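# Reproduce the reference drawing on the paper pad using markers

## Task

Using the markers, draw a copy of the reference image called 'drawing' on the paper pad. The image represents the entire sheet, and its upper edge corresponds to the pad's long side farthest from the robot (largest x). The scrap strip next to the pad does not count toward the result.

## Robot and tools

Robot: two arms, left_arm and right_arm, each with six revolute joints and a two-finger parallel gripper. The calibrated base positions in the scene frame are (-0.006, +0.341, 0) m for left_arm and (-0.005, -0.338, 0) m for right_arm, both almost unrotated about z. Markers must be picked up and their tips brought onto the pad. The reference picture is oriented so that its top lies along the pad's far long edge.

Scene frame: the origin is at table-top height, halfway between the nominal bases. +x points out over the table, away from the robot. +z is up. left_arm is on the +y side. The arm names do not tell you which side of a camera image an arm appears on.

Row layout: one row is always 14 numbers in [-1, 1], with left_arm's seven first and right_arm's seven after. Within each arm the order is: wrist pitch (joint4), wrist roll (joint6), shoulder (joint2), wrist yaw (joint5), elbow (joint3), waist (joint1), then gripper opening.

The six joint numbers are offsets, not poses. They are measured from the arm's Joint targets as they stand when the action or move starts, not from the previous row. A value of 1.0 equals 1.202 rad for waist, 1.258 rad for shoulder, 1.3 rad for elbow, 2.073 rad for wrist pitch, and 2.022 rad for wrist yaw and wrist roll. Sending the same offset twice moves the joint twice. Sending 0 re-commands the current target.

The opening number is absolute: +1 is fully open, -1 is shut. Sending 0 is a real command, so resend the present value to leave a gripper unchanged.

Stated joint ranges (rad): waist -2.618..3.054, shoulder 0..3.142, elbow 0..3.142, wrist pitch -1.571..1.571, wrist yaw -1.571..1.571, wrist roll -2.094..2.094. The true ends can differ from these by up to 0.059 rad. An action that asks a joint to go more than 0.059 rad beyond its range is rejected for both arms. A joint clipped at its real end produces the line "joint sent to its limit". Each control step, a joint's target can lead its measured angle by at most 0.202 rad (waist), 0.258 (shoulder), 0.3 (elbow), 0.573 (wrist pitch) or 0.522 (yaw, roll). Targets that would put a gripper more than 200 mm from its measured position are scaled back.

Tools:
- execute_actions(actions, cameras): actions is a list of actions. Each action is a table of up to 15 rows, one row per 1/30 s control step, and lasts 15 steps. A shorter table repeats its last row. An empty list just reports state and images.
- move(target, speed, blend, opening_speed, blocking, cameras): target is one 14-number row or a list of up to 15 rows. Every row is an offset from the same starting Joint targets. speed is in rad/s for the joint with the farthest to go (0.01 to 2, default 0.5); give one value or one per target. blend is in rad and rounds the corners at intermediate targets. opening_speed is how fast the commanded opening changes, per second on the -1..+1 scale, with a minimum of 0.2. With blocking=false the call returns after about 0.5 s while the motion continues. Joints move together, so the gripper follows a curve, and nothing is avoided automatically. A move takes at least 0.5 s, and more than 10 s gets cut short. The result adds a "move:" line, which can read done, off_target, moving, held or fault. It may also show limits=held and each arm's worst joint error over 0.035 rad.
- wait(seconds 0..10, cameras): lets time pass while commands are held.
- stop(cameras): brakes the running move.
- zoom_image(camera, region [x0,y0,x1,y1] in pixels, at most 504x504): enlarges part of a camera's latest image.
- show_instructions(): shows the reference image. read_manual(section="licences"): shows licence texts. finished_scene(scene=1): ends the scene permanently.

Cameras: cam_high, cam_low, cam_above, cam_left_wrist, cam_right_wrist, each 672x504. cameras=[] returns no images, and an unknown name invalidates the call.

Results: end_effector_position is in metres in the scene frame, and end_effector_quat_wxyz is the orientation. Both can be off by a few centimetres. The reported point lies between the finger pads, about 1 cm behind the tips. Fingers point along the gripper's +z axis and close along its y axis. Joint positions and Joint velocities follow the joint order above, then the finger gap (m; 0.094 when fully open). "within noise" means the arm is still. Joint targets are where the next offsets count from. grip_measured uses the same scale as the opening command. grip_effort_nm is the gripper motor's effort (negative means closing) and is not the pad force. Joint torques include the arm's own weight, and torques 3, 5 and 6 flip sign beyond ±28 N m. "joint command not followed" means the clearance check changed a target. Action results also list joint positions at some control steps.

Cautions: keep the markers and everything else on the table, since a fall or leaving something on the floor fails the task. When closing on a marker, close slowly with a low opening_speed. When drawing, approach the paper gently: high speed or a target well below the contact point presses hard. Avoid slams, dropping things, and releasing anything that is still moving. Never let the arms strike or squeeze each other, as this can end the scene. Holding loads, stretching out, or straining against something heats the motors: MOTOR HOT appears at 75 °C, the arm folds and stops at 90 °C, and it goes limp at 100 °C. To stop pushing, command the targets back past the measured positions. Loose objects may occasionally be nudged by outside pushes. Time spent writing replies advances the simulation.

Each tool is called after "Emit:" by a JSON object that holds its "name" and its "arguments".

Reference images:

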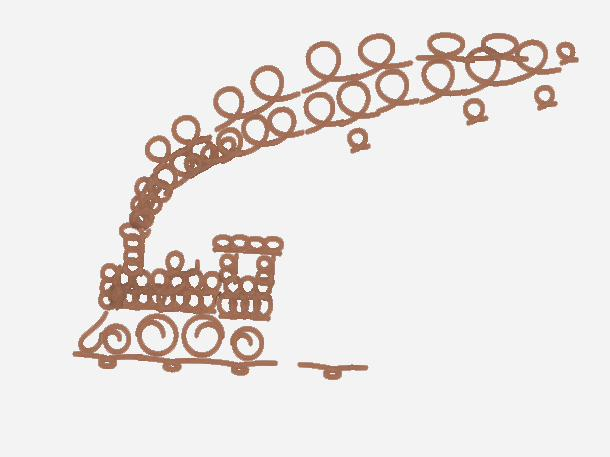

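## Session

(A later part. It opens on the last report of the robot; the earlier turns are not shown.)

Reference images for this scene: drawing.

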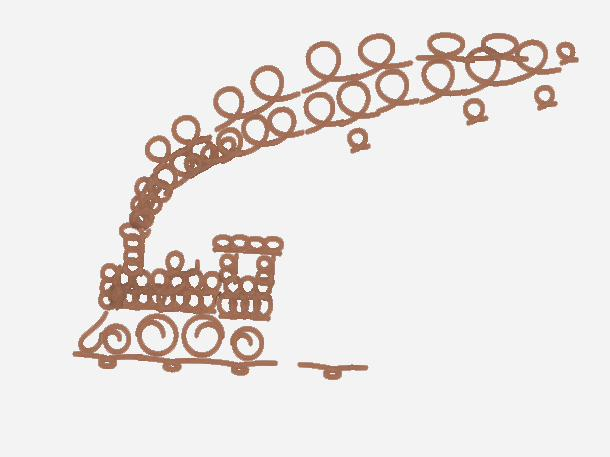

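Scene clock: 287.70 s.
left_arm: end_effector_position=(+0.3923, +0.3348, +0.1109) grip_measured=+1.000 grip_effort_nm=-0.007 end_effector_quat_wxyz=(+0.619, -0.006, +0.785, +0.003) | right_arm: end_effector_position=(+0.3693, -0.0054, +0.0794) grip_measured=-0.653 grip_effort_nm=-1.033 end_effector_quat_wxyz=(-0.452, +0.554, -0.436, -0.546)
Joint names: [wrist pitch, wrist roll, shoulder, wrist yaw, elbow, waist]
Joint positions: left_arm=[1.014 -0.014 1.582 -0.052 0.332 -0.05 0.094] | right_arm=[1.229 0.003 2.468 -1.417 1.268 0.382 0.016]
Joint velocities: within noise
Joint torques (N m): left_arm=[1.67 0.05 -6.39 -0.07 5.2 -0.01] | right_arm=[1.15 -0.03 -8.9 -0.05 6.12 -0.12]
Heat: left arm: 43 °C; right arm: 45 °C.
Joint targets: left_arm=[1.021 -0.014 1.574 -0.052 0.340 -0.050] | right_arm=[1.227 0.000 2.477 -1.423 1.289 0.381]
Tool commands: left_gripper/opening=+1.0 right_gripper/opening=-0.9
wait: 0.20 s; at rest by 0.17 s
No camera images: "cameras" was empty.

Emit:
{"name": "move", "arguments": {"target": [[0,0,0,0,0,0,1,0,0,0,-0.0142,0,-0.0166,-0.9],[0,0,0,0,0,0,1,0,0,0,-0.0012,0,-0.0217,-0.9],[0,0,0,0,0,0,1,0,0,0,0.0072,0,-0.0045,-0.9],[0,0,0,0,0,0,1,0,0,0,0.0189,0,-0.0009,-0.9],[0,0,0,0,0,0,1,0,0,0,0.0275,0,0.0062,-0.9],[0,0,0,0,0,0,1,0,0,0,0.0166,0,0.0123,-0.9],[0,0,0,0,0,0,1,0,0,0,0.0082,0,-0.0050,-0.9],[0,0,0,0,0,0,1,0,0,0,-0.0038,0,-0.0085,-0.9],[0,0,0,0,0,0,1,0,0,0,-0.0129,0,-0.0146,-0.9],[0,0,0,0,0,0,1,0,0,0,-0.0175,0,-0.0183,-0.9]], "speed": 0.06, "blend": [0.002,0.002,0.002,0.002,0.002,0.002,0.002,0.002,0,0], "cameras": [], "blocking": false}}

Emit:
{"name": "wait", "arguments": {"seconds": 0.3, "cameras": []}}

Emit:
{"name": "wait", "arguments": {"seconds": 0.3, "cameras": []}}

Emit:
{"name": "wait", "arguments": {"seconds": 0.3, "cameras": []}}

Emit:
{"name": "wait", "arguments": {"seconds": 0.3, "cameras": []}}

Emit:
{"name": "wait", "arguments": {"seconds": 0.3, "cameras": []}}

Emit:
{"name": "wait", "arguments": {"seconds": 0.3, "cameras": []}}

Emit:
{"name": "wait", "arguments": {"seconds": 2.5, "cameras": []}}

Scene clock: 289.13 s.
left_arm: end_effector_position=(+0.3923, +0.3348, +0.1109) grip_measured=+1.000 grip_effort_nm=-0.002 end_effector_quat_wxyz=(+0.619, -0.006, +0.785, +0.003) | right_arm: end_effector_position=(+0.3703, -0.0102, +0.0793) grip_measured=-0.653 grip_effort_nm=-1.033 end_effector_quat_wxyz=(-0.451, +0.555, -0.435, -0.546)
Joint names: [wrist pitch, wrist roll, shoulder, wrist yaw, elbow, waist]
Joint positions: left_arm=[1.014 -0.014 1.582 -0.052 0.332 -0.05 0.094] | right_arm=[1.229 0.003 2.468 -1.432 1.268 0.371 0.016]
Joint velocities: within noise
Joint torques (N m): left_arm=[1.67 0.03 -6.37 -0.07 5.3 0.01] | right_arm=[1.14 -0.04 -8.88 -0.1 6.09 -0.84]
Heat: left arm: 43 °C; right arm: 45 °C.
Joint targets: left_arm=[1.021 -0.014 1.574 -0.052 0.340 -0.050] | right_arm=[1.227 0.000 2.477 -1.450 1.289 0.361]
Tool commands: left_gripper/opening=+1.0 right_gripper/opening=-0.9
move: running; path passed 0 of 10 targets
No camera images: "cameras" was empty.

Scene clock: 289.43 s.
left_arm: end_effector_position=(+0.3923, +0.3348, +0.1109) grip_measured=+1.000 grip_effort_nm=-0.002 end_effector_quat_wxyz=(+0.619, -0.006, +0.785, +0.003) | right_arm: end_effector_position=(+0.3713, -0.0122, +0.0793) grip_measured=-0.653 grip_effort_nm=-1.038 end_effector_quat_wxyz=(-0.451, +0.555, -0.436, -0.546)
Joint names: [wrist pitch, wrist roll, shoulder, wrist yaw, elbow, waist]
Joint positions: left_arm=[1.014 -0.014 1.582 -0.052 0.332 -0.05 0.094] | right_arm=[1.229 0.003 2.468 -1.436 1.268 0.366 0.016]
Joint velocities: within noise
Joint torques (N m): left_arm=[1.67 0.01 -6.22 -0.07 5.22 0.06] | right_arm=[1.14 -0.03 -8.9 0.04 6.11 -0.81]
Heat: left arm: 43 °C; right arm: 44 °C.
Joint targets: left_arm=[1.021 -0.014 1.574 -0.052 0.340 -0.050] | right_arm=[1.227 0.000 2.477 -1.433 1.289 0.356]
Tool commands: left_gripper/opening=+1.0 right_gripper/opening=-0.9
earlier move: running; path passed 1 of 10 targets
wait: 0.30 s; no rest
No camera images: "cameras" was empty.

Scene clock: 289.73 s.
left_arm: end_effector_position=(+0.3923, +0.3348, +0.1109) grip_measured=+1.000 grip_effort_nm=0.002 end_effector_quat_wxyz=(+0.619, -0.006, +0.785, +0.003) | right_arm: end_effector_position=(+0.3721, -0.0127, +0.0793) grip_measured=-0.653 grip_effort_nm=-1.038 end_effector_quat_wxyz=(-0.452, +0.554, -0.437, -0.545)
Joint names: [wrist pitch, wrist roll, shoulder, wrist yaw, elbow, waist]
Joint positions: left_arm=[1.014 -0.014 1.582 -0.052 0.332 -0.05 0.094] | right_arm=[1.229 0.003 2.468 -1.434 1.268 0.364 0.016]
Joint velocities: within noise
Joint torques (N m): left_arm=[1.67 0.05 -6.46 -0.05 5.18 -0.03] | right_arm=[1.14 -0.03 -8.88 0.13 6.11 0.02]
Heat: left arm: 43 °C; right arm: 44 °C.
Joint targets: left_arm=[1.021 -0.014 1.574 -0.052 0.340 -0.050] | right_arm=[1.227 0.000 2.477 -1.417 1.289 0.365]
Tool commands: left_gripper/opening=+1.0 right_gripper/opening=-0.9
earlier move: running; path passed 2 of 10 targets
wait: 0.30 s; no rest
No camera images: "cameras" was empty.

Scene clock: 290.03 s.
left_arm: end_effector_position=(+0.3923, +0.3348, +0.1109) grip_measured=+1.000 grip_effort_nm=-0.007 end_effector_quat_wxyz=(+0.619, -0.006, +0.785, +0.003) | right_arm: end_effector_position=(+0.3724, -0.0102, +0.0793) grip_measured=-0.653 grip_effort_nm=-1.033 end_effector_quat_wxyz=(-0.454, +0.553, -0.438, -0.544)
Joint names: [wrist pitch, wrist roll, shoulder, wrist yaw, elbow, waist]
Joint positions: left_arm=[1.014 -0.014 1.582 -0.052 0.332 -0.05 0.094] | right_arm=[1.229 0.003 2.468 -1.422 1.268 0.37 0.016]
Joint velocities: within noise
Joint torques (N m): left_arm=[1.66 0.03 -6.48 -0.03 5.23 -0.05] | right_arm=[1.15 -0.03 -8.87 0.13 6.12 0.4]
Heat: left arm: 43 °C; right arm: 44 °C.
Joint targets: left_arm=[1.021 -0.014 1.574 -0.052 0.340 -0.050] | right_arm=[1.227 0.000 2.477 -1.401 1.289 0.377]
Tool commands: left_gripper/opening=+1.0 right_gripper/opening=-0.9
earlier move: running; path passed 3 of 10 targets; right_arm: the wrist yaw is farthest, 0.036 rad from its target
wait: 0.30 s; no rest
No camera images: "cameras" was empty.

Scene clock: 290.33 s.
left_arm: end_effector_position=(+0.3923, +0.3348, +0.1109) grip_measured=+1.000 grip_effort_nm=-0.007 end_effector_quat_wxyz=(+0.619, -0.006, +0.785, +0.003) | right_arm: end_effector_position=(+0.3742, -0.0082, +0.0794) grip_measured=-0.653 grip_effort_nm=-1.038 end_effector_quat_wxyz=(-0.458, +0.550, -0.442, -0.541)
Joint names: [wrist pitch, wrist roll, shoulder, wrist yaw, elbow, waist]
Joint positions: left_arm=[1.014 -0.014 1.582 -0.052 0.332 -0.05 0.094] | right_arm=[1.229 0.003 2.468 -1.405 1.268 0.374 0.016]
Joint velocities: within noise
Joint torques (N m): left_arm=[1.67 0.06 -6.45 -0.04 5.23 -0.13] | right_arm=[1.16 -0.03 -8.91 0.14 6.13 0.53]
Heat: left arm: 43 °C; right arm: 44 °C.
Joint targets: left_arm=[1.021 -0.014 1.574 -0.052 0.340 -0.050] | right_arm=[1.227 0.000 2.477 -1.383 1.289 0.381]
Tool commands: left_gripper/opening=+1.0 right_gripper/opening=-0.9
earlier move: running; path passed 3 of 10 targets; right_arm: the wrist yaw is farthest, 0.054 rad from its target
wait: 0.30 s; no rest
No camera images: "cameras" was empty.

Scene clock: 290.63 s.
left_arm: end_effector_position=(+0.3923, +0.3348, +0.1109) grip_measured=+1.000 grip_effort_nm=0.002 end_effector_quat_wxyz=(+0.619, -0.006, +0.785, +0.003) | right_arm: end_effector_position=(+0.3754, -0.0053, +0.0795) grip_measured=-0.653 grip_effort_nm=-1.028 end_effector_quat_wxyz=(-0.461, +0.547, -0.445, -0.538)
Joint names: [wrist pitch, wrist roll, shoulder, wrist yaw, elbow, waist]
Joint positions: left_arm=[1.014 -0.014 1.582 -0.052 0.332 -0.05 0.094] | right_arm=[1.229 0.003 2.468 -1.386 1.268 0.38 0.016]
Joint velocities: within noise
Joint torques (N m): left_arm=[1.66 0.03 -6.42 -0.05 5.19 -0.08] | right_arm=[1.16 -0.03 -8.91 0.13 6.13 0.61]
Heat: left arm: 43 °C; right arm: 44 °C.
Joint targets: left_arm=[1.021 -0.014 1.574 -0.052 0.340 -0.050] | right_arm=[1.227 0.000 2.477 -1.370 1.289 0.389]
Tool commands: left_gripper/opening=+1.0 right_gripper/opening=-0.9
earlier move: running; path passed 5 of 10 targets; right_arm: the wrist yaw is farthest, 0.072 rad from its target
wait: 0.30 s; no rest
No camera images: "cameras" was empty.

Scene clock: 290.93 s.
left_arm: end_effector_position=(+0.3923, +0.3348, +0.1109) grip_measured=+1.000 grip_effort_nm=-0.002 end_effector_quat_wxyz=(+0.619, -0.006, +0.785, +0.003) | right_arm: end_effector_position=(+0.3740, -0.0030, +0.0795) grip_measured=-0.653 grip_effort_nm=-1.033 end_effector_quat_wxyz=(-0.461, +0.548, -0.444, -0.539)
Joint names: [wrist pitch, wrist roll, shoulder, wrist yaw, elbow, waist]
Joint positions: left_arm=[1.014 -0.014 1.582 -0.052 0.332 -0.05 0.094] | right_arm=[1.229 0.003 2.468 -1.383 1.268 0.385 0.016]
Joint velocities: within noise
Joint torques (N m): left_arm=[1.68 0.04 -6.3 0.01 5.14 -0.01] | right_arm=[1.17 -0.03 -8.91 -0.04 6.15 0.7]
Heat: left arm: 43 °C; right arm: 44 °C.
Joint targets: left_arm=[1.021 -0.014 1.574 -0.052 0.340 -0.050] | right_arm=[1.227 0.000 2.477 -1.388 1.289 0.395]
Tool commands: left_gripper/opening=+1.0 right_gripper/opening=-0.9
earlier move: running; path passed 5 of 10 targets; right_arm: the wrist yaw is farthest, 0.075 rad from its target
wait: 0.30 s; no rest
No camera images: "cameras" was empty.

Scene clock: 292.53 s.
left_arm: end_effector_position=(+0.3923, +0.3348, +0.1109) grip_measured=+1.000 grip_effort_nm=-0.002 end_effector_quat_wxyz=(+0.619, -0.006, +0.785, +0.003) | right_arm: end_effector_position=(+0.3696, -0.0126, +0.0792) grip_measured=-0.653 grip_effort_nm=-1.038 end_effector_quat_wxyz=(-0.449, +0.557, -0.433, -0.548)
Joint names: [wrist pitch, wrist roll, shoulder, wrist yaw, elbow, waist]
Joint positions: left_arm=[1.014 -0.014 1.582 -0.052 0.332 -0.05 0.094] | right_arm=[1.229 0.003 2.468 -1.446 1.268 0.366 0.016]
Joint velocities: within noise
Joint torques (N m): left_arm=[1.69 -0.01 -6.3 -0.05 5.2 0.01] | right_arm=[1.14 -0.04 -8.9 -0.12 6.09 -0.64]
Heat: left arm: 43 °C; right arm: 44 °C.
Joint targets: left_arm=[1.021 -0.014 1.574 -0.052 0.340 -0.050] | right_arm=[1.227 0.000 2.477 -1.458 1.289 0.359]
Tool commands: left_gripper/opening=+1.0 right_gripper/opening=-0.9
earlier move: done
wait: 1.60 of 2.5 s (the move ended)
No camera images: "cameras" was empty.

Emit:
{"name": "move", "arguments": {"target": [[0,0,0,0,0,0,1,0,0,-0.062,0,0,0,-0.9],[0,0,0,0,0,0,1,0,0,-0.082,0,0,-0.25,-0.9]], "speed": [0.3,0.5], "cameras": ["cam_above"]}}

Emit:
{"name": "zoom_image", "arguments": {"camera": "cam_above", "region": [334, 250, 374, 280]}}

Scene clock: 294.27 s.
left_arm: end_effector_position=(+0.3923, +0.3348, +0.1109) grip_measured=+1.000 grip_effort_nm=0.002 end_effector_quat_wxyz=(+0.619, -0.006, +0.785, +0.003) | right_arm: end_effector_position=(+0.4520, -0.1440, +0.1028) grip_measured=-0.652 grip_effort_nm=-1.033 end_effector_quat_wxyz=(+0.541, -0.497, +0.498, +0.461)
Joint names: [wrist pitch, wrist roll, shoulder, wrist yaw, elbow, waist]
Joint positions: left_arm=[1.014 -0.014 1.582 -0.052 0.332 -0.05 0.094] | right_arm=[1.229 0.003 2.415 -1.454 1.268 0.052 0.016]
Joint velocities: within noise
Joint torques (N m): left_arm=[1.66 0.04 -6.39 -0.05 5.23 0.01] | right_arm=[1.12 -0.03 -12.56 -0.01 6.32 0.5]
Heat: left arm: 43 °C; right arm: 44 °C.
Joint targets: left_arm=[1.021 -0.014 1.574 -0.052 0.340 -0.050] | right_arm=[1.227 0.000 2.374 -1.458 1.289 0.058]
move: off_target (right_arm); right_arm: the shoulder is farthest, 0.041 rad from its target
Images, in order (width x height): cam_above 672x504.

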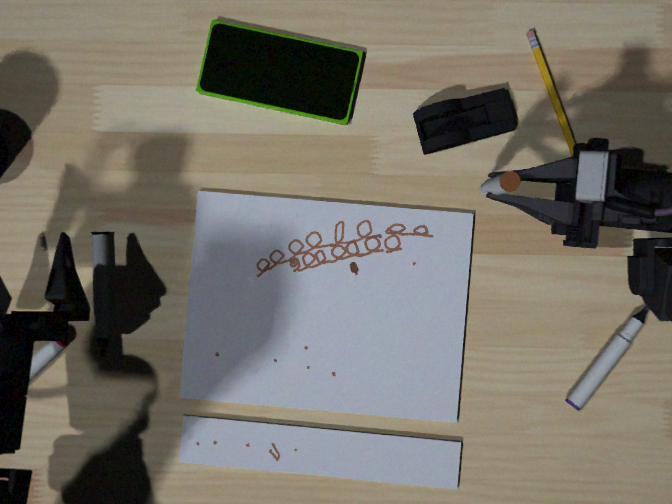

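Scaled by 12.600 from the camera's 672x504 image, which has a finer 960x720 frame.

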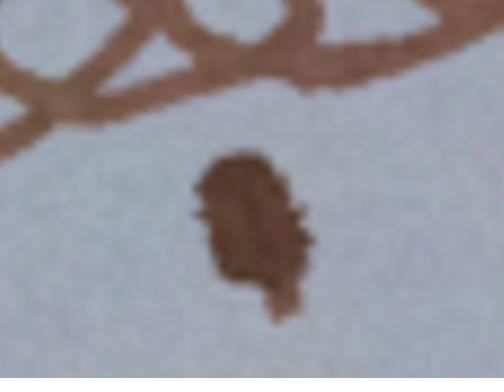

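Emit:
{"name": "show_instructions", "arguments": {}}

Emit:
{"name": "move", "arguments": {"target": [[0,0,0,0,0,0,1,0,0,0.020,0.033,0,0.288,-0.9],[0,0,0,0,0,0,1,0,0,0.020,0.0232,0,0.2758,-0.9],[0,0,0,0,0,0,1,0,0,0.0823,0.0232,0,0.2758,-0.9],[0,0,0,0,0,0,1,0,0,0.0823,-0.0011,0,0.2446,-0.9],[0,0,0,0,0,0,1,0,0,0.02,-0.0011,0,0.2446,-0.9]], "speed": [0.4,0.1,0.1,0.1,0.3], "cameras": []}}

Reference images for this scene: drawing.

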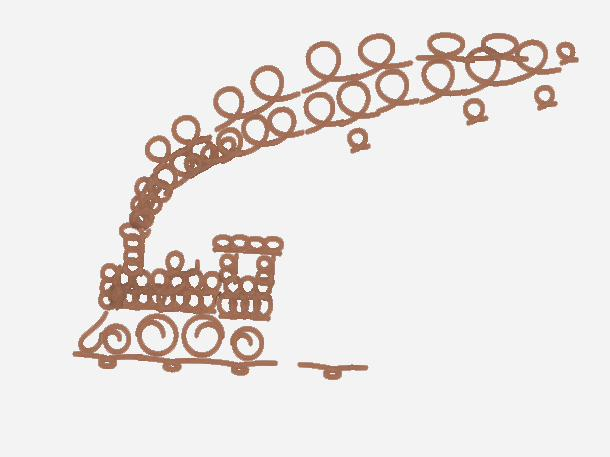

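Scene clock: 298.30 s.
left_arm: end_effector_position=(+0.3923, +0.3348, +0.1109) grip_measured=+1.000 grip_effort_nm=-0.002 end_effector_quat_wxyz=(+0.619, -0.006, +0.785, +0.003) | right_arm: end_effector_position=(+0.3717, -0.0154, +0.0937) grip_measured=-0.653 grip_effort_nm=-1.033 end_effector_quat_wxyz=(-0.458, +0.563, -0.423, -0.542)
Joint names: [wrist pitch, wrist roll, shoulder, wrist yaw, elbow, waist]
Joint positions: left_arm=[1.014 -0.014 1.582 -0.052 0.332 -0.05 0.094] | right_arm=[1.228 0.003 2.435 -1.454 1.268 0.358 0.016]
Joint velocities: within noise
Joint torques (N m): left_arm=[1.67 0.02 -6.34 -0.03 5.19 -0.08] | right_arm=[1.13 -0.03 -12.27 -0.04 6.27 -0.55]
Heat: left arm: 43 °C; right arm: 45 °C.
Joint targets: left_arm=[1.021 -0.014 1.574 -0.052 0.340 -0.050] | right_arm=[1.227 0.000 2.399 -1.461 1.289 0.352]
move: off_target (right_arm); right_arm: the shoulder is farthest, 0.036 rad from its target
No camera images: "cameras" was empty.

Emit:
{"name": "move", "arguments": {"target": [[0,0,0,0,0,0,1,0,0,0,0.2199,0,0.1913,-0.9],[0,0,0,0,0,0,1,0,0,0.0624,0.2199,0,0.1913,-0.9],[0,0,0,0,0,0,1,0,0,0.0624,0.2011,0,0.1711,-0.9],[0,0,0,0,0,0,1,0,0,0.0624,0.2158,0,0.1657,-0.9],[0,0,0,0,0,0,1,0,0,0.0624,0.2325,0,0.1952,-0.9],[0,0,0,0,0,0,1,0,0,0.0624,0.2467,0,0.2049,-0.9],[0,0,0,0,0,0,1,0,0,0.0624,0.2320,0,0.2103,-0.9],[0,0,0,0,0,0,1,0,0,0.0624,0.2153,0,0.1808,-0.9],[0,0,0,0,0,0,1,0,0,0.0624,0.1847,0,0.1521,-0.9],[0,0,0,0,0,0,1,0,0,0.0624,0.2000,0,0.1462,-0.9],[0,0,0,0,0,0,1,0,0,0.0624,0.2183,0,0.1761,-0.9],[0,0,0,0,0,0,1,0,0,0.0624,0.2337,0,0.1869,-0.9],[0,0,0,0,0,0,1,0,0,0.0624,0.2184,0,0.1928,-0.9],[0,0,0,0,0,0,1,0,0,0.0624,0.2001,0,0.1629,-0.9],[0,0,0,0,0,0,1,0,0,0,0.2001,0,0.1629,-0.9]], "speed": [0.4,0.1,0.08,0.08,0.08,0.08,0.08,0.08,0.08,0.08,0.08,0.08,0.08,0.08,0.3], "blend": [0,0,0.003,0.003,0.003,0.003,0.003,0.003,0.003,0.003,0.003,0.003,0.003,0,0], "cameras": []}}

Emit:
{"name": "move", "arguments": {"target": [0,0,0,0,0,0,1,0,0,-0.02,0,0,-0.4,-0.9], "speed": 0.6, "cameras": ["cam_above"]}}

Emit:
{"name": "zoom_image", "arguments": {"camera": "cam_above", "region": [240, 230, 320, 290]}}

Scene clock: 311.27 s.
left_arm: end_effector_position=(+0.3923, +0.3348, +0.1109) grip_measured=+1.000 grip_effort_nm=-0.002 end_effector_quat_wxyz=(+0.619, -0.006, +0.785, +0.003) | right_arm: end_effector_position=(+0.3713, +0.0673, +0.0969) grip_measured=-0.653 grip_effort_nm=-1.028 end_effector_quat_wxyz=(+0.515, -0.508, +0.477, +0.499)
Joint names: [wrist pitch, wrist roll, shoulder, wrist yaw, elbow, waist]
Joint positions: left_arm=[1.014 -0.014 1.582 -0.052 0.332 -0.05 0.094] | right_arm=[1.227 0.003 2.436 -1.049 1.268 0.554 0.016]
Joint velocities: within noise
Joint torques (N m): left_arm=[1.65 0.06 -6.43 -0.05 5.03 0.09] | right_arm=[1.35 -0.03 -12.53 -0.05 6.43 -0.54]
Heat: left arm: 43 °C; right arm: 46 °C.
Joint targets: left_arm=[1.021 -0.014 1.574 -0.052 0.340 -0.050] | right_arm=[1.227 0.000 2.399 -1.056 1.289 0.548]
move: off_target (right_arm); right_arm: the shoulder is farthest, 0.037 rad from its target
No camera images: "cameras" was empty.

Scene clock: 312.87 s.
left_arm: end_effector_position=(+0.3923, +0.3348, +0.1109) grip_measured=+1.000 grip_effort_nm=-0.007 end_effector_quat_wxyz=(+0.619, -0.006, +0.785, +0.003) | right_arm: end_effector_position=(+0.5175, -0.1574, +0.1066) grip_measured=-0.652 grip_effort_nm=-1.038 end_effector_quat_wxyz=(+0.625, -0.382, +0.579, +0.358)
Joint names: [wrist pitch, wrist roll, shoulder, wrist yaw, elbow, waist]
Joint positions: left_arm=[1.014 -0.014 1.582 -0.052 0.332 -0.05 0.094] | right_arm=[1.227 0.003 2.417 -1.055 1.268 0.064 0.016]
Joint velocities: within noise
Joint torques (N m): left_arm=[1.66 0.06 -6.31 -0.06 5.12 -0.09] | right_arm=[1.35 -0.03 -12.97 0.02 6.54 0.27]
Heat: left arm: 43 °C; right arm: 46 °C.
Joint targets: left_arm=[1.021 -0.014 1.574 -0.052 0.340 -0.050] | right_arm=[1.227 0.000 2.374 -1.056 1.289 0.067]
move: off_target (right_arm); right_arm: the shoulder is farthest, 0.044 rad from its target
Images, in order (width x height): cam_above 672x504.

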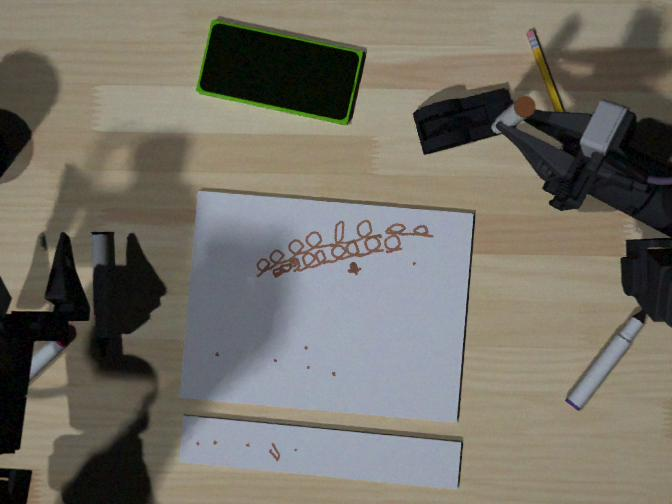

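Scaled by 6.300 from the camera's 672x504 image, which has a finer 960x720 frame.

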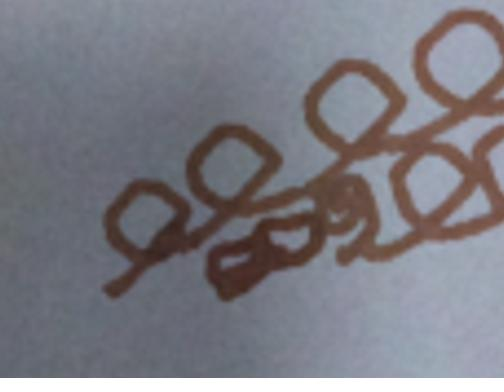

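Emit:
{"name": "move", "arguments": {"target": [[0,0,0,0,0,0,1,0,0,0.02,0.0491,0,0.4647,-0.9],[0,0,0,0,0,0,1,0,0,0.0823,0.0491,0,0.4647,-0.9],[0,0,0,0,0,0,1,0,0,0.0823,0.0241,0,0.4410,-0.9],[0,0,0,0,0,0,1,0,0,0.0823,0.0393,0,0.4335,-0.9],[0,0,0,0,0,0,1,0,0,0.0823,0.0626,0,0.4639,-0.9],[0,0,0,0,0,0,1,0,0,0.0823,0.0831,0,0.4776,-0.9],[0,0,0,0,0,0,1,0,0,0.0823,0.0679,0,0.4851,-0.9],[0,0,0,0,0,0,1,0,0,0.0823,0.0446,0,0.4547,-0.9],[0,0,0,0,0,0,1,0,0,0.0823,0.0115,0,0.4206,-0.9],[0,0,0,0,0,0,1,0,0,0.0823,0.0267,0,0.4131,-0.9],[0,0,0,0,0,0,1,0,0,0.0823,0.0500,0,0.4435,-0.9],[0,0,0,0,0,0,1,0,0,0.0823,0.0705,0,0.4572,-0.9],[0,0,0,0,0,0,1,0,0,0.0823,0.0553,0,0.4647,-0.9],[0,0,0,0,0,0,1,0,0,0.0823,0.0320,0,0.4343,-0.9],[0,0,0,0,0,0,1,0,0,0.02,0.0320,0,0.4343,-0.9]], "speed": [0.5,0.12,0.1,0.1,0.1,0.1,0.1,0.1,0.1,0.1,0.1,0.1,0.1,0.1,0.3], "blend": [0,0,0.003,0.003,0.003,0.003,0.003,0.003,0.003,0.003,0.003,0.003,0.003,0,0], "cameras": []}}

Emit:
{"name": "move", "arguments": {"target": [[0,0,0,0,0,0,1,0,0,0,0.0400,0,0.0519,-0.9],[0,0,0,0,0,0,1,0,0,0.0623,0.0400,0,0.0519,-0.9],[0,0,0,0,0,0,1,0,0,0.0623,0.0187,0,0.0306,-0.9],[0,0,0,0,0,0,1,0,0,0.0623,0.0334,0,0.0245,-0.9],[0,0,0,0,0,0,1,0,0,0.0623,0.0525,0,0.0537,-0.9],[0,0,0,0,0,0,1,0,0,0.0623,0.0693,0,0.0650,-0.9],[0,0,0,0,0,0,1,0,0,0.0623,0.0546,0,0.0711,-0.9],[0,0,0,0,0,0,1,0,0,0.0623,0.0355,0,0.0419,-0.9],[0,0,0,0,0,0,1,0,0,0.0623,-0.0161,0,0.0121,-0.9],[0,0,0,0,0,0,1,0,0,0.0623,-0.0014,0,0.0060,-0.9],[0,0,0,0,0,0,1,0,0,0.0623,0.0177,0,0.0352,-0.9],[0,0,0,0,0,0,1,0,0,0.0623,0.0345,0,0.0465,-0.9],[0,0,0,0,0,0,1,0,0,0.0623,0.0198,0,0.0526,-0.9],[0,0,0,0,0,0,1,0,0,0.0623,0.0007,0,0.0234,-0.9],[0,0,0,0,0,0,1,0,0,0,0.0007,0,0.0234,-0.9]], "speed": [0.3,0.12,0.09,0.09,0.09,0.09,0.09,0.09,0.09,0.09,0.09,0.09,0.09,0.09,0.3], "blend": [0,0,0.003,0.003,0.003,0.003,0.003,0.003,0.003,0.003,0.003,0.003,0.003,0,0], "cameras": []}}

Emit:
{"name": "move", "arguments": {"target": [[0,0,0,0,0,0,1,0,0,0,0.0281,0,0.0351,-0.9],[0,0,0,0,0,0,1,0,0,0.0623,0.0281,0,0.0351,-0.9],[0,0,0,0,0,0,1,0,0,0.0623,0.0078,0,0.0149,-0.9],[0,0,0,0,0,0,1,0,0,0.0623,0.0216,0,0.0092,-0.9],[0,0,0,0,0,0,1,0,0,0.0623,0.0387,0,0.0377,-0.9],[0,0,0,0,0,0,1,0,0,0.0623,0.0544,0,0.0479,-0.9],[0,0,0,0,0,0,1,0,0,0.0623,0.0406,0,0.0536,-0.9],[0,0,0,0,0,0,1,0,0,0.0623,0.0235,0,0.0251,-0.9],[0,0,0,0,0,0,1,0,0,0.0623,-0.0143,0,-0.0005,-0.9],[0,0,0,0,0,0,1,0,0,0.0623,-0.0005,0,-0.0062,-0.9],[0,0,0,0,0,0,1,0,0,0.0623,0.0166,0,0.0223,-0.9],[0,0,0,0,0,0,1,0,0,0.0623,0.0323,0,0.0325,-0.9],[0,0,0,0,0,0,1,0,0,0.0623,0.0185,0,0.0382,-0.9],[0,0,0,0,0,0,1,0,0,0.0623,0.0014,0,0.0097,-0.9],[0,0,0,0,0,0,1,0,0,0,0.0014,0,0.0097,-0.9]], "speed": [0.3,0.12,0.09,0.09,0.09,0.09,0.09,0.09,0.09,0.09,0.09,0.09,0.09,0.09,0.3], "blend": [0,0,0.003,0.003,0.003,0.003,0.003,0.003,0.003,0.003,0.003,0.003,0.003,0,0], "cameras": []}}

Emit:
{"name": "move", "arguments": {"target": [[0,0,0,0,0,0,1,0,0,0,0.0070,0,0.0243,-0.9],[0,0,0,0,0,0,1,0,0,0.0623,0.0070,0,0.0243,-0.9],[0,0,0,0,0,0,1,0,0,0.0623,-0.0154,0,0.0033,-0.9],[0,0,0,0,0,0,1,0,0,0.0623,-0.0015,0,-0.0031,-0.9],[0,0,0,0,0,0,1,0,0,0.0623,0.0178,0,0.0260,-0.9],[0,0,0,0,0,0,1,0,0,0.0623,0.0354,0,0.0375,-0.9],[0,0,0,0,0,0,1,0,0,0.0623,0.0215,0,0.0439,-0.9],[0,0,0,0,0,0,1,0,0,0.0623,0.0022,0,0.0148,-0.9],[0,0,0,0,0,0,1,0,0,0.0623,-0.0090,0,0.0050,-0.9],[0,0,0,0,0,0,1,0,0,0.0623,0.0044,0,0.0007,-0.9],[0,0,0,0,0,0,1,0,0,0.0623,0.0173,0,0.0281,-0.9],[0,0,0,0,0,0,1,0,0,0.0623,0.0290,0,0.0358,-0.9],[0,0,0,0,0,0,1,0,0,0.0623,0.0156,0,0.0401,-0.9],[0,0,0,0,0,0,1,0,0,0.0623,0.0027,0,0.0127,-0.9],[0,0,0,0,0,0,1,0,0,0,0.0027,0,0.0127,-0.9]], "speed": [0.3,0.12,0.09,0.09,0.09,0.09,0.09,0.09,0.09,0.09,0.09,0.09,0.09,0.09,0.3], "blend": [0,0,0.003,0.003,0.003,0.003,0.003,0.003,0.003,0.003,0.003,0.003,0.003,0,0], "cameras": []}}

Emit:
{"name": "move", "arguments": {"target": [0,0,0,0,0,0,1,0,0,-0.02,0,0,-0.43,-0.9], "speed": 0.6, "cameras": ["cam_above"]}}

Emit:
{"name": "zoom_image", "arguments": {"camera": "cam_above", "region": [230, 240, 310, 300]}}

Scene clock: 323.50 s.
left_arm: end_effector_position=(+0.3923, +0.3348, +0.1109) grip_measured=+1.000 grip_effort_nm=-0.002 end_effector_quat_wxyz=(+0.619, -0.006, +0.785, +0.003) | right_arm: end_effector_position=(+0.3658, +0.0827, +0.0971) grip_measured=-0.652 grip_effort_nm=-1.033 end_effector_quat_wxyz=(+0.520, -0.501, +0.483, +0.495)
Joint names: [wrist pitch, wrist roll, shoulder, wrist yaw, elbow, waist]
Joint positions: left_arm=[1.014 -0.014 1.582 -0.052 0.332 -0.05 0.094] | right_arm=[1.225 0.003 2.437 -0.984 1.268 0.596 0.016]
Joint velocities: within noise
Joint torques (N m): left_arm=[1.63 -0.02 -6.43 -0.02 5.23 0.02] | right_arm=[1.4 -0.03 -12.56 -0.06 6.61 -0.54]
Heat: left arm: 44 °C; right arm: 46 °C.
Joint targets: left_arm=[1.021 -0.014 1.574 -0.052 0.340 -0.050] | right_arm=[1.227 0.000 2.399 -0.991 1.289 0.589]
move: off_target (right_arm); right_arm: the shoulder is farthest, 0.038 rad from its target
No camera images: "cameras" was empty.

Scene clock: 330.67 s.
left_arm: end_effector_position=(+0.3923, +0.3348, +0.1109) grip_measured=+1.000 grip_effort_nm=-0.007 end_effector_quat_wxyz=(+0.619, -0.006, +0.785, +0.003) | right_arm: end_effector_position=(+0.3542, +0.0929, +0.0971) grip_measured=-0.653 grip_effort_nm=-1.033 end_effector_quat_wxyz=(+0.514, -0.508, +0.476, +0.501)
Joint names: [wrist pitch, wrist roll, shoulder, wrist yaw, elbow, waist]
Joint positions: left_arm=[1.014 -0.014 1.582 -0.052 0.332 -0.05 0.094] | right_arm=[1.225 0.003 2.437 -0.982 1.268 0.623 0.016]
Joint velocities: within noise
Joint torques (N m): left_arm=[1.68 0.03 -6.42 -0.05 5.14 -0.1] | right_arm=[1.39 -0.03 -12.66 -0.05 6.52 -0.54]
Heat: left arm: 44 °C; right arm: 46 °C.
Joint targets: left_arm=[1.021 -0.014 1.574 -0.052 0.340 -0.050] | right_arm=[1.227 0.000 2.399 -0.990 1.289 0.617]
move: off_target (right_arm); right_arm: the shoulder is farthest, 0.038 rad from its target
No camera images: "cameras" was empty.

Scene clock: 337.10 s.
left_arm: end_effector_position=(+0.3923, +0.3348, +0.1109) grip_measured=+1.000 grip_effort_nm=-0.002 end_effector_quat_wxyz=(+0.619, -0.006, +0.785, +0.003) | right_arm: end_effector_position=(+0.3496, +0.0971, +0.0971) grip_measured=-0.653 grip_effort_nm=-1.038 end_effector_quat_wxyz=(+0.512, -0.510, +0.474, +0.504)
Joint names: [wrist pitch, wrist roll, shoulder, wrist yaw, elbow, waist]
Joint positions: left_arm=[1.014 -0.014 1.582 -0.052 0.332 -0.05 0.094] | right_arm=[1.225 0.003 2.437 -0.98 1.268 0.635 0.016]
Joint velocities: within noise
Joint torques (N m): left_arm=[1.68 0.03 -6.39 -0.06 5.18 0.03] | right_arm=[1.4 -0.03 -12.63 -0.05 6.57 -0.54]
Heat: left arm: 44 °C; right arm: 46 °C.
Joint targets: left_arm=[1.021 -0.014 1.574 -0.052 0.340 -0.050] | right_arm=[1.227 0.000 2.399 -0.987 1.289 0.629]
move: off_target (right_arm); right_arm: the shoulder is farthest, 0.038 rad from its target
No camera images: "cameras" was empty.

Scene clock: 342.90 s.
left_arm: end_effector_position=(+0.3923, +0.3348, +0.1109) grip_measured=+1.000 grip_effort_nm=-0.007 end_effector_quat_wxyz=(+0.619, -0.006, +0.785, +0.003) | right_arm: end_effector_position=(+0.3438, +0.1025, +0.0972) grip_measured=-0.653 grip_effort_nm=-1.038 end_effector_quat_wxyz=(+0.509, -0.512, +0.471, +0.507)
Joint names: [wrist pitch, wrist roll, shoulder, wrist yaw, elbow, waist]
Joint positions: left_arm=[1.014 -0.014 1.582 -0.052 0.332 -0.05 0.094] | right_arm=[1.225 0.003 2.437 -0.974 1.268 0.65 0.016]
Joint velocities: within noise
Joint torques (N m): left_arm=[1.66 0 -6.42 -0.01 5.18 0.08] | right_arm=[1.39 -0.03 -12.59 -0.05 6.53 -0.55]
Heat: left arm: 44 °C; right arm: 46 °C.
Joint targets: left_arm=[1.021 -0.014 1.574 -0.052 0.340 -0.050] | right_arm=[1.227 0.000 2.399 -0.982 1.289 0.644]
move: off_target (right_arm); right_arm: the shoulder is farthest, 0.038 rad from its target
No camera images: "cameras" was empty.

Scene clock: 344.60 s.
left_arm: end_effector_position=(+0.3923, +0.3348, +0.1109) grip_measured=+1.000 grip_effort_nm=-0.002 end_effector_quat_wxyz=(+0.619, -0.006, +0.785, +0.003) | right_arm: end_effector_position=(+0.5175, -0.1321, +0.1085) grip_measured=-0.653 grip_effort_nm=-1.033 end_effector_quat_wxyz=(+0.629, -0.377, +0.580, +0.355)
Joint names: [wrist pitch, wrist roll, shoulder, wrist yaw, elbow, waist]
Joint positions: left_arm=[1.014 -0.014 1.582 -0.052 0.332 -0.05 0.094] | right_arm=[1.226 0.003 2.415 -0.981 1.268 0.124 0.016]
Joint velocities: within noise
Joint torques (N m): left_arm=[1.69 0.07 -6.42 -0.02 5.11 -0.12] | right_arm=[1.39 -0.04 -12.81 0.03 6.6 0.29]
Heat: left arm: 44 °C; right arm: 46 °C.
Joint targets: left_arm=[1.021 -0.014 1.574 -0.052 0.340 -0.050] | right_arm=[1.227 0.000 2.374 -0.982 1.289 0.127]
move: off_target (right_arm); right_arm: the shoulder is farthest, 0.041 rad from its target
Images, in order (width x height): cam_above 672x504.

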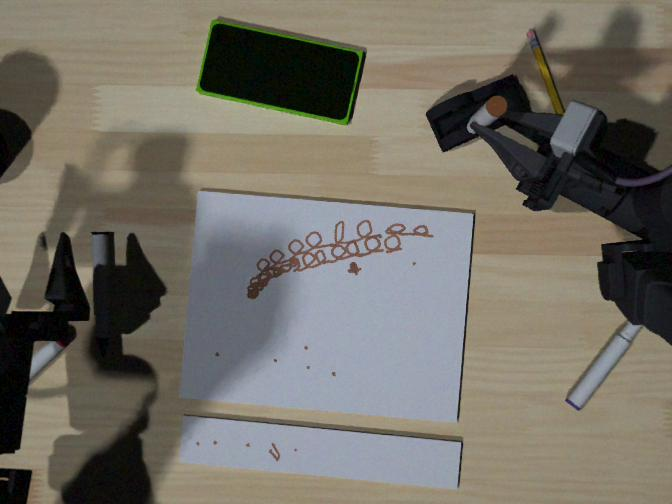

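Scaled by 6.300 from the camera's 672x504 image, which has a finer 960x720 frame.

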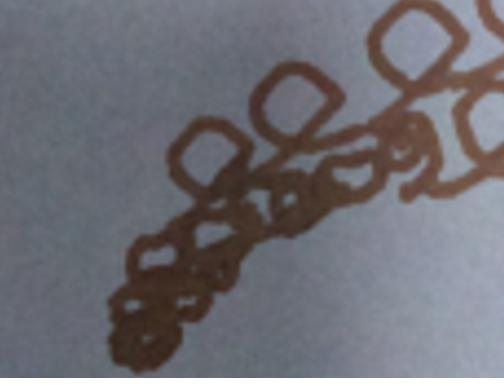

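Emit:
{"name": "move", "arguments": {"target": [[0,0,0,0,0,0,1,0,0,0.02,-0.0110,0,0.4030,-0.9],[0,0,0,0,0,0,1,0,0,0.02,-0.0210,0,0.3911,-0.9],[0,0,0,0,0,0,1,0,0,0.0823,-0.0210,0,0.3911,-0.9],[0,0,0,0,0,0,1,0,0,0.0823,-0.0446,0,0.3529,-0.9],[0,0,0,0,0,0,1,0,0,0.0823,-0.0811,0,0.3166,-0.9],[0,0,0,0,0,0,1,0,0,0.02,-0.0811,0,0.3166,-0.9]], "speed": [0.5,0.15,0.12,0.13,0.13,0.3], "blend": [0.003,0,0,0.01,0,0], "cameras": []}}

Emit:
{"name": "move", "arguments": {"target": [[0,0,0,0,0,0,1,0,0,0,0.0928,0,0.1395,-0.9],[0,0,0,0,0,0,1,0,0,0.0623,0.0928,0,0.1395,-0.9],[0,0,0,0,0,0,1,0,0,0.0623,0.0628,0,0.1139,-0.9],[0,0,0,0,0,0,1,0,0,0.0623,0.0692,0,0.1052,-0.9],[0,0,0,0,0,0,1,0,0,0.0623,0.0880,0,0.1363,-0.9],[0,0,0,0,0,0,1,0,0,0.0623,0.1128,0,0.1519,-0.9],[0,0,0,0,0,0,1,0,0,0.0623,0.1064,0,0.1606,-0.9],[0,0,0,0,0,0,1,0,0,0.0623,0.0876,0,0.1295,-0.9],[0,0,0,0,0,0,1,0,0,0.0623,0.0508,0,0.1166,-0.9],[0,0,0,0,0,0,1,0,0,0.0623,0.0604,0,0.1100,-0.9],[0,0,0,0,0,0,1,0,0,0.0623,0.0756,0,0.1388,-0.9],[0,0,0,0,0,0,1,0,0,0.0623,0.0934,0,0.1502,-0.9],[0,0,0,0,0,0,1,0,0,0.0623,0.0838,0,0.1568,-0.9],[0,0,0,0,0,0,1,0,0,0.0623,0.0686,0,0.1280,-0.9],[0,0,0,0,0,0,1,0,0,0,0.0686,0,0.1280,-0.9]], "speed": [0.5,0.12,0.09,0.09,0.09,0.09,0.09,0.09,0.09,0.09,0.09,0.09,0.09,0.09,0.3], "blend": [0,0,0.003,0.003,0.003,0.003,0.003,0.003,0.003,0.003,0.003,0.003,0.003,0,0], "cameras": []}}

Emit:
{"name": "move", "arguments": {"target": [[0,0,0,0,0,0,1,0,0,0,-0.0078,0,0.0130,-0.9],[0,0,0,0,0,0,1,0,0,0.0623,-0.0078,0,0.0130,-0.9],[0,0,0,0,0,0,1,0,0,0.0623,-0.0311,0,-0.0094,-0.9],[0,0,0,0,0,0,1,0,0,0.0623,-0.0215,0,-0.0160,-0.9],[0,0,0,0,0,0,1,0,0,0.0623,-0.0063,0,0.0128,-0.9],[0,0,0,0,0,0,1,0,0,0.0623,0.0115,0,0.0242,-0.9],[0,0,0,0,0,0,1,0,0,0.0623,0.0019,0,0.0308,-0.9],[0,0,0,0,0,0,1,0,0,0.0623,-0.0133,0,0.0020,-0.9],[0,0,0,0,0,0,1,0,0,0.0623,-0.0431,0,-0.0074,-0.9],[0,0,0,0,0,0,1,0,0,0.0623,-0.0335,0,-0.0140,-0.9],[0,0,0,0,0,0,1,0,0,0.0623,-0.0183,0,0.0148,-0.9],[0,0,0,0,0,0,1,0,0,0.0623,-0.0005,0,0.0262,-0.9],[0,0,0,0,0,0,1,0,0,0.0623,-0.0101,0,0.0328,-0.9],[0,0,0,0,0,0,1,0,0,0.0623,-0.0253,0,0.0040,-0.9],[0,0,0,0,0,0,1,0,0,0,-0.0253,0,0.0040,-0.9]], "speed": [0.3,0.12,0.09,0.09,0.09,0.09,0.09,0.09,0.09,0.09,0.09,0.09,0.09,0.09,0.3], "blend": [0,0,0.003,0.003,0.003,0.003,0.003,0.003,0.003,0.003,0.003,0.003,0.003,0,0], "cameras": []}}

Emit:
{"name": "move", "arguments": {"target": [0,0,0,0,0,0,1,0,0,-0.02,0,0,-0.43,-0.9], "speed": 0.6, "cameras": ["cam_above"]}}

Emit:
{"name": "zoom_image", "arguments": {"camera": "cam_above", "region": [220, 255, 300, 315]}}

Scene clock: 351.20 s.
left_arm: end_effector_position=(+0.3923, +0.3348, +0.1109) grip_measured=+1.000 grip_effort_nm=-0.002 end_effector_quat_wxyz=(+0.619, -0.006, +0.785, +0.003) | right_arm: end_effector_position=(+0.3713, +0.0516, +0.0960) grip_measured=-0.653 grip_effort_nm=-1.033 end_effector_quat_wxyz=(+0.502, -0.522, +0.465, +0.510)
Joint names: [wrist pitch, wrist roll, shoulder, wrist yaw, elbow, waist]
Joint positions: left_arm=[1.014 -0.014 1.582 -0.052 0.332 -0.05 0.094] | right_arm=[1.226 0.003 2.436 -1.138 1.268 0.514 0.016]
Joint velocities: within noise
Joint torques (N m): left_arm=[1.68 0.01 -6.34 -0.07 5.38 -0.06] | right_arm=[1.33 -0.04 -12.53 -0.04 6.46 -0.54]
Heat: left arm: 44 °C; right arm: 47 °C.
Joint targets: left_arm=[1.021 -0.014 1.574 -0.052 0.340 -0.050] | right_arm=[1.227 0.000 2.399 -1.146 1.289 0.508]
move: off_target (right_arm); right_arm: the shoulder is farthest, 0.037 rad from its target
No camera images: "cameras" was empty.

Scene clock: 357.87 s.
left_arm: end_effector_position=(+0.3923, +0.3348, +0.1109) grip_measured=+1.000 grip_effort_nm=-0.002 end_effector_quat_wxyz=(+0.619, -0.006, +0.785, +0.003) | right_arm: end_effector_position=(+0.3316, +0.1083, +0.0972) grip_measured=-0.653 grip_effort_nm=-1.033 end_effector_quat_wxyz=(+0.498, -0.522, +0.460, +0.517)
Joint names: [wrist pitch, wrist roll, shoulder, wrist yaw, elbow, waist]
Joint positions: left_arm=[1.014 -0.014 1.582 -0.052 0.332 -0.05 0.094] | right_arm=[1.226 0.003 2.436 -1 1.268 0.668 0.016]
Joint velocities: within noise
Joint torques (N m): left_arm=[1.68 0.03 -6.41 -0.07 5.22 -0.16] | right_arm=[1.41 -0.04 -12.62 -0.05 6.56 -0.54]
Heat: left arm: 44 °C; right arm: 47 °C.
Joint targets: left_arm=[1.021 -0.014 1.574 -0.052 0.340 -0.050] | right_arm=[1.227 0.000 2.399 -1.007 1.289 0.662]
move: off_target (right_arm); right_arm: the shoulder is farthest, 0.037 rad from its target
No camera images: "cameras" was empty.

Scene clock: 363.77 s.
left_arm: end_effector_position=(+0.3923, +0.3348, +0.1109) grip_measured=+1.000 grip_effort_nm=-0.002 end_effector_quat_wxyz=(+0.619, -0.006, +0.785, +0.003) | right_arm: end_effector_position=(+0.3203, +0.1089, +0.0968) grip_measured=-0.653 grip_effort_nm=-1.033 end_effector_quat_wxyz=(-0.484, +0.536, -0.445, -0.530)
Joint names: [wrist pitch, wrist roll, shoulder, wrist yaw, elbow, waist]
Joint positions: left_arm=[1.014 -0.014 1.582 -0.052 0.332 -0.05 0.094] | right_arm=[1.226 0.003 2.436 -1.051 1.268 0.673 0.016]
Joint velocities: within noise
Joint torques (N m): left_arm=[1.64 0.07 -6.41 -0.07 5.16 -0.12] | right_arm=[1.38 -0.04 -12.51 -0.05 6.48 -0.55]
Heat: left arm: 44 °C; right arm: 47 °C.
Joint targets: left_arm=[1.021 -0.014 1.574 -0.052 0.340 -0.050] | right_arm=[1.227 0.000 2.399 -1.058 1.289 0.667]
move: off_target (right_arm); right_arm: the shoulder is farthest, 0.037 rad from its target
No camera images: "cameras" was empty.

Scene clock: 365.43 s.
left_arm: end_effector_position=(+0.3923, +0.3348, +0.1109) grip_measured=+1.000 grip_effort_nm=-0.002 end_effector_quat_wxyz=(+0.619, -0.006, +0.785, +0.003) | right_arm: end_effector_position=(+0.5005, -0.1147, +0.1067) grip_measured=-0.653 grip_effort_nm=-1.033 end_effector_quat_wxyz=(+0.610, -0.406, +0.562, +0.384)
Joint names: [wrist pitch, wrist roll, shoulder, wrist yaw, elbow, waist]
Joint positions: left_arm=[1.014 -0.014 1.582 -0.052 0.332 -0.05 0.094] | right_arm=[1.226 0.003 2.417 -1.056 1.268 0.147 0.016]
Joint velocities: within noise
Joint torques (N m): left_arm=[1.63 0.03 -6.3 -0.03 5.33 -0.18] | right_arm=[1.35 -0.03 -12.94 0.01 6.54 0.24]
Heat: left arm: 44 °C; right arm: 47 °C.
Joint targets: left_arm=[1.021 -0.014 1.574 -0.052 0.340 -0.050] | right_arm=[1.227 0.000 2.374 -1.058 1.289 0.150]
move: off_target (right_arm); right_arm: the shoulder is farthest, 0.043 rad from its target
Images, in order (width x height): cam_above 672x504.

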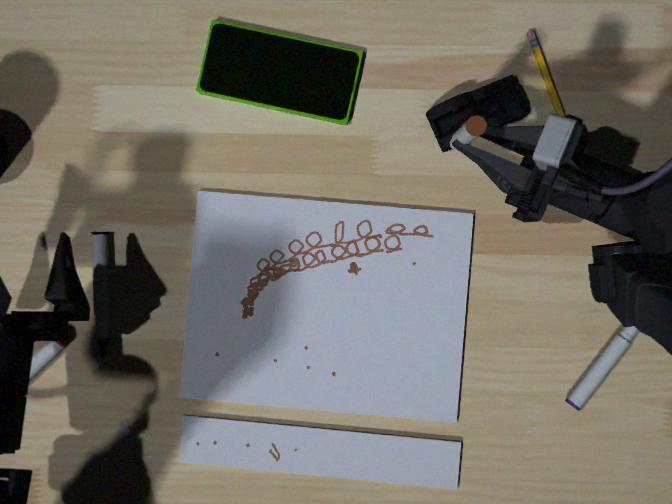

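Scaled by 6.300 from the camera's 672x504 image, which has a finer 960x720 frame.

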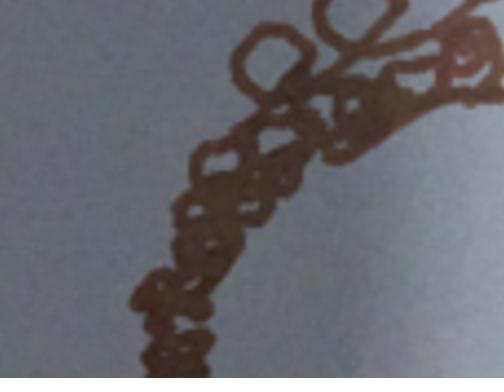

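Emit:
{"name": "zoom_image", "arguments": {"camera": "cam_above", "region": [220, 285, 276, 327]}}

Scaled by 9.000 from the camera's 672x504 image, which has a finer 960x720 frame.

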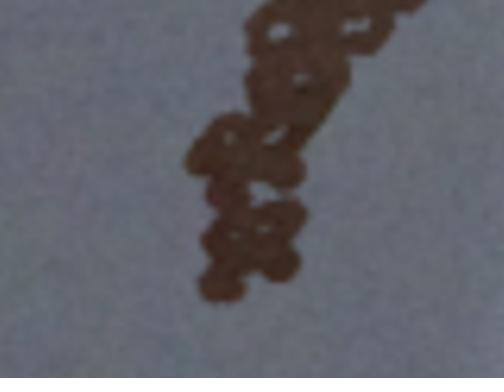

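Emit:
{"name": "move", "arguments": {"target": [[0,0,0,0,0,0,1,0,0,0.02,0.0034,0,0.4541,-0.9],[0,0,0,0,0,0,1,0,0,0.0823,0.0034,0,0.4541,-0.9],[0,0,0,0,0,0,1,0,0,0.0823,-0.0166,0,0.4339,-0.9],[0,0,0,0,0,0,1,0,0,0.0823,-0.0040,0,0.4275,-0.9],[0,0,0,0,0,0,1,0,0,0.0823,0.0108,0,0.4543,-0.9],[0,0,0,0,0,0,1,0,0,0.0823,0.0254,0,0.4635,-0.9],[0,0,0,0,0,0,1,0,0,0.0823,0.0128,0,0.4699,-0.9],[0,0,0,0,0,0,1,0,0,0.0823,-0.0020,0,0.4431,-0.9],[0,0,0,0,0,0,1,0,0,0.0823,-0.0438,0,0.4168,-0.9],[0,0,0,0,0,0,1,0,0,0.0823,-0.0312,0,0.4104,-0.9],[0,0,0,0,0,0,1,0,0,0.0823,-0.0164,0,0.4372,-0.9],[0,0,0,0,0,0,1,0,0,0.0823,-0.0018,0,0.4464,-0.9],[0,0,0,0,0,0,1,0,0,0.0823,-0.0144,0,0.4528,-0.9],[0,0,0,0,0,0,1,0,0,0.0823,-0.0292,0,0.4260,-0.9]], "speed": [0.5,0.12,0.09,0.09,0.09,0.09,0.09,0.09,0.09,0.09,0.09,0.09,0.09,0.09], "blend": [0,0,0.003,0.003,0.003,0.003,0.003,0.003,0.003,0.003,0.003,0.003,0.003,0], "cameras": []}}

Emit:
{"name": "move", "arguments": {"target": [[0,0,0,0,0,0,1,0,0,0,-0.0409,0,-0.0257,-0.9],[0,0,0,0,0,0,1,0,0,0,-0.0280,0,-0.0322,-0.9],[0,0,0,0,0,0,1,0,0,0,-0.0145,0,-0.0064,-0.9],[0,0,0,0,0,0,1,0,0,0,-0.0015,0,0.0019,-0.9],[0,0,0,0,0,0,1,0,0,0,-0.0144,0,0.0084,-0.9],[0,0,0,0,0,0,1,0,0,0,-0.0279,0,-0.0174,-0.9],[0,0,0,0,0,0,1,0,0,0,-0.0672,0,-0.0426,-0.9],[0,0,0,0,0,0,1,0,0,0,-0.0543,0,-0.0491,-0.9],[0,0,0,0,0,0,1,0,0,0,-0.0408,0,-0.0233,-0.9],[0,0,0,0,0,0,1,0,0,0,-0.0278,0,-0.0150,-0.9],[0,0,0,0,0,0,1,0,0,0,-0.0407,0,-0.0085,-0.9],[0,0,0,0,0,0,1,0,0,0,-0.0542,0,-0.0343,-0.9]], "speed": 0.09, "blend": [0.003,0.003,0.003,0.003,0.003,0.003,0.003,0.003,0.003,0.003,0.003,0], "cameras": []}}

Emit:
{"name": "move", "arguments": {"target": [[0,0,0,0,0,0,1,0,0,0,-0.0391,0,-0.0250,-0.9],[0,0,0,0,0,0,1,0,0,0,-0.0260,0,-0.0317,-0.9],[0,0,0,0,0,0,1,0,0,0,-0.0131,0,-0.0063,-0.9],[0,0,0,0,0,0,1,0,0,0,-0.0009,0,0.0016,-0.9],[0,0,0,0,0,0,1,0,0,0,-0.0140,0,0.0083,-0.9],[0,0,0,0,0,0,1,0,0,0,-0.0269,0,-0.0171,-0.9],[0,0,0,0,0,0,1,0,0,0,-0.0649,0,-0.0418,-0.9],[0,0,0,0,0,0,1,0,0,0,-0.0518,0,-0.0485,-0.9],[0,0,0,0,0,0,1,0,0,0,-0.0389,0,-0.0231,-0.9],[0,0,0,0,0,0,1,0,0,0,-0.0267,0,-0.0152,-0.9],[0,0,0,0,0,0,1,0,0,0,-0.0398,0,-0.0085,-0.9],[0,0,0,0,0,0,1,0,0,0,-0.0527,0,-0.0339,-0.9],[0,0,0,0,0,0,1,0,0,-0.0623,-0.0527,0,-0.0339,-0.9]], "speed": [0.09,0.09,0.09,0.09,0.09,0.09,0.09,0.09,0.09,0.09,0.09,0.09,0.3], "blend": [0.003,0.003,0.003,0.003,0.003,0.003,0.003,0.003,0.003,0.003,0.003,0,0], "cameras": []}}

Emit:
{"name": "move", "arguments": {"target": [0,0,0,0,0,0,1,0,0,-0.02,0,0,-0.40,-0.9], "speed": 0.6, "cameras": ["cam_above"]}}

Emit:
{"name": "zoom_image", "arguments": {"camera": "cam_above", "region": [220, 290, 300, 350]}}

Scene clock: 377.97 s.
left_arm: end_effector_position=(+0.3923, +0.3348, +0.1109) grip_measured=+1.000 grip_effort_nm=-0.002 end_effector_quat_wxyz=(+0.619, -0.006, +0.785, +0.003) | right_arm: end_effector_position=(+0.3116, +0.1054, +0.0804) grip_measured=-0.653 grip_effort_nm=-1.033 end_effector_quat_wxyz=(-0.459, +0.546, -0.442, -0.543)
Joint names: [wrist pitch, wrist roll, shoulder, wrist yaw, elbow, waist]
Joint positions: left_arm=[1.014 -0.014 1.582 -0.052 0.332 -0.05 0.094] | right_arm=[1.228 0.003 2.469 -1.106 1.268 0.669 0.016]
Joint velocities: within noise
Joint torques (N m): left_arm=[1.71 0 -6.45 -0.05 5.22 0.17] | right_arm=[1.33 -0.04 -9.07 -0.09 6.31 -0.59]
Heat: left arm: 44 °C; right arm: 46 °C.
Joint targets: left_arm=[1.021 -0.014 1.574 -0.052 0.340 -0.050] | right_arm=[1.227 0.000 2.478 -1.117 1.289 0.662]
move: done
No camera images: "cameras" was empty.

Scene clock: 383.30 s.
left_arm: end_effector_position=(+0.3923, +0.3348, +0.1109) grip_measured=+1.000 grip_effort_nm=-0.002 end_effector_quat_wxyz=(+0.619, -0.006, +0.785, +0.003) | right_arm: end_effector_position=(+0.3108, +0.0881, +0.0799) grip_measured=-0.653 grip_effort_nm=-1.038 end_effector_quat_wxyz=(-0.441, +0.562, -0.424, -0.557)
Joint names: [wrist pitch, wrist roll, shoulder, wrist yaw, elbow, waist]
Joint positions: left_arm=[1.014 -0.014 1.582 -0.052 0.332 -0.05 0.094] | right_arm=[1.228 0.003 2.469 -1.214 1.268 0.628 0.016]
Joint velocities: within noise
Joint torques (N m): left_arm=[1.68 0.06 -6.32 -0.02 5.26 -0.1] | right_arm=[1.27 -0.04 -9.03 -0.11 6.24 -0.59]
Heat: left arm: 44 °C; right arm: 45 °C.
Joint targets: left_arm=[1.021 -0.014 1.574 -0.052 0.340 -0.050] | right_arm=[1.227 0.000 2.478 -1.227 1.289 0.621]
move: done
No camera images: "cameras" was empty.

Scene clock: 388.83 s.
left_arm: end_effector_position=(+0.3923, +0.3348, +0.1109) grip_measured=+1.000 grip_effort_nm=-0.002 end_effector_quat_wxyz=(+0.619, -0.006, +0.785, +0.003) | right_arm: end_effector_position=(+0.3096, +0.0701, +0.0948) grip_measured=-0.653 grip_effort_nm=-1.038 end_effector_quat_wxyz=(-0.431, +0.581, -0.393, -0.567)
Joint names: [wrist pitch, wrist roll, shoulder, wrist yaw, elbow, waist]
Joint positions: left_arm=[1.014 -0.014 1.582 -0.052 0.332 -0.05 0.094] | right_arm=[1.228 0.003 2.436 -1.326 1.268 0.587 0.016]
Joint velocities: within noise
Joint torques (N m): left_arm=[1.68 0.02 -6.27 0 5.04 -0.1] | right_arm=[1.2 -0.03 -12.27 -0.04 6.31 -0.59]
Heat: left arm: 44 °C; right arm: 45 °C.
Joint targets: left_arm=[1.021 -0.014 1.574 -0.052 0.340 -0.050] | right_arm=[1.227 0.000 2.399 -1.333 1.289 0.580]
move: off_target (right_arm); right_arm: the shoulder is farthest, 0.036 rad from its target
No camera images: "cameras" was empty.

Scene clock: 390.43 s.
left_arm: end_effector_position=(+0.3923, +0.3348, +0.1109) grip_measured=+1.000 grip_effort_nm=-0.002 end_effector_quat_wxyz=(+0.619, -0.006, +0.785, +0.003) | right_arm: end_effector_position=(+0.4648, -0.1265, +0.1036) grip_measured=-0.653 grip_effort_nm=-1.033 end_effector_quat_wxyz=(+0.560, -0.473, +0.516, +0.442)
Joint names: [wrist pitch, wrist roll, shoulder, wrist yaw, elbow, waist]
Joint positions: left_arm=[1.014 -0.014 1.582 -0.052 0.332 -0.05 0.094] | right_arm=[1.228 0.003 2.417 -1.331 1.268 0.095 0.016]
Joint velocities: within noise
Joint torques (N m): left_arm=[1.65 0.05 -6.35 -0.03 5.22 0.06] | right_arm=[1.19 -0.03 -12.77 0.01 6.39 0.29]
Heat: left arm: 44 °C; right arm: 46 °C.
Joint targets: left_arm=[1.021 -0.014 1.574 -0.052 0.340 -0.050] | right_arm=[1.227 0.000 2.374 -1.333 1.289 0.099]
move: off_target (right_arm); right_arm: the shoulder is farthest, 0.043 rad from its target
Images, in order (width x height): cam_above 672x504.

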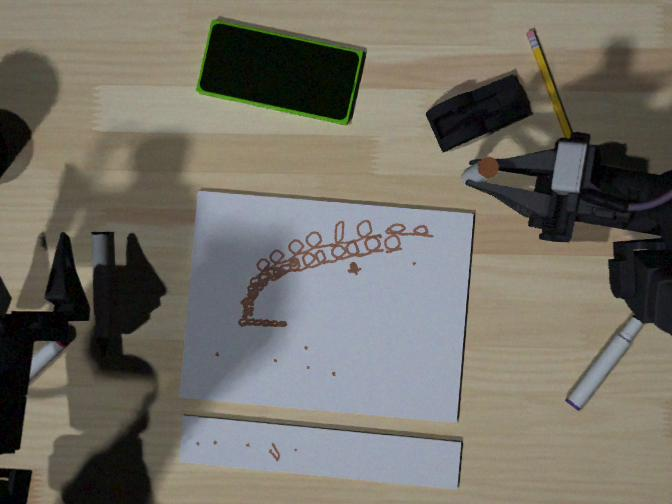

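Scaled by 6.300 from the camera's 672x504 image, which has a finer 960x720 frame.

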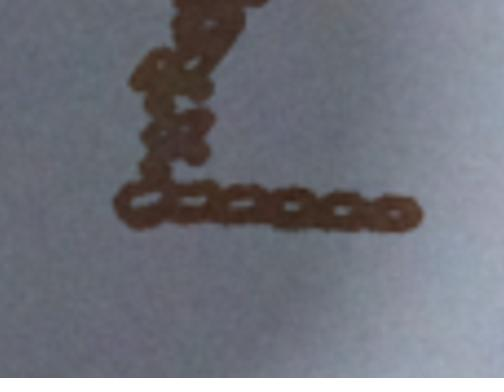

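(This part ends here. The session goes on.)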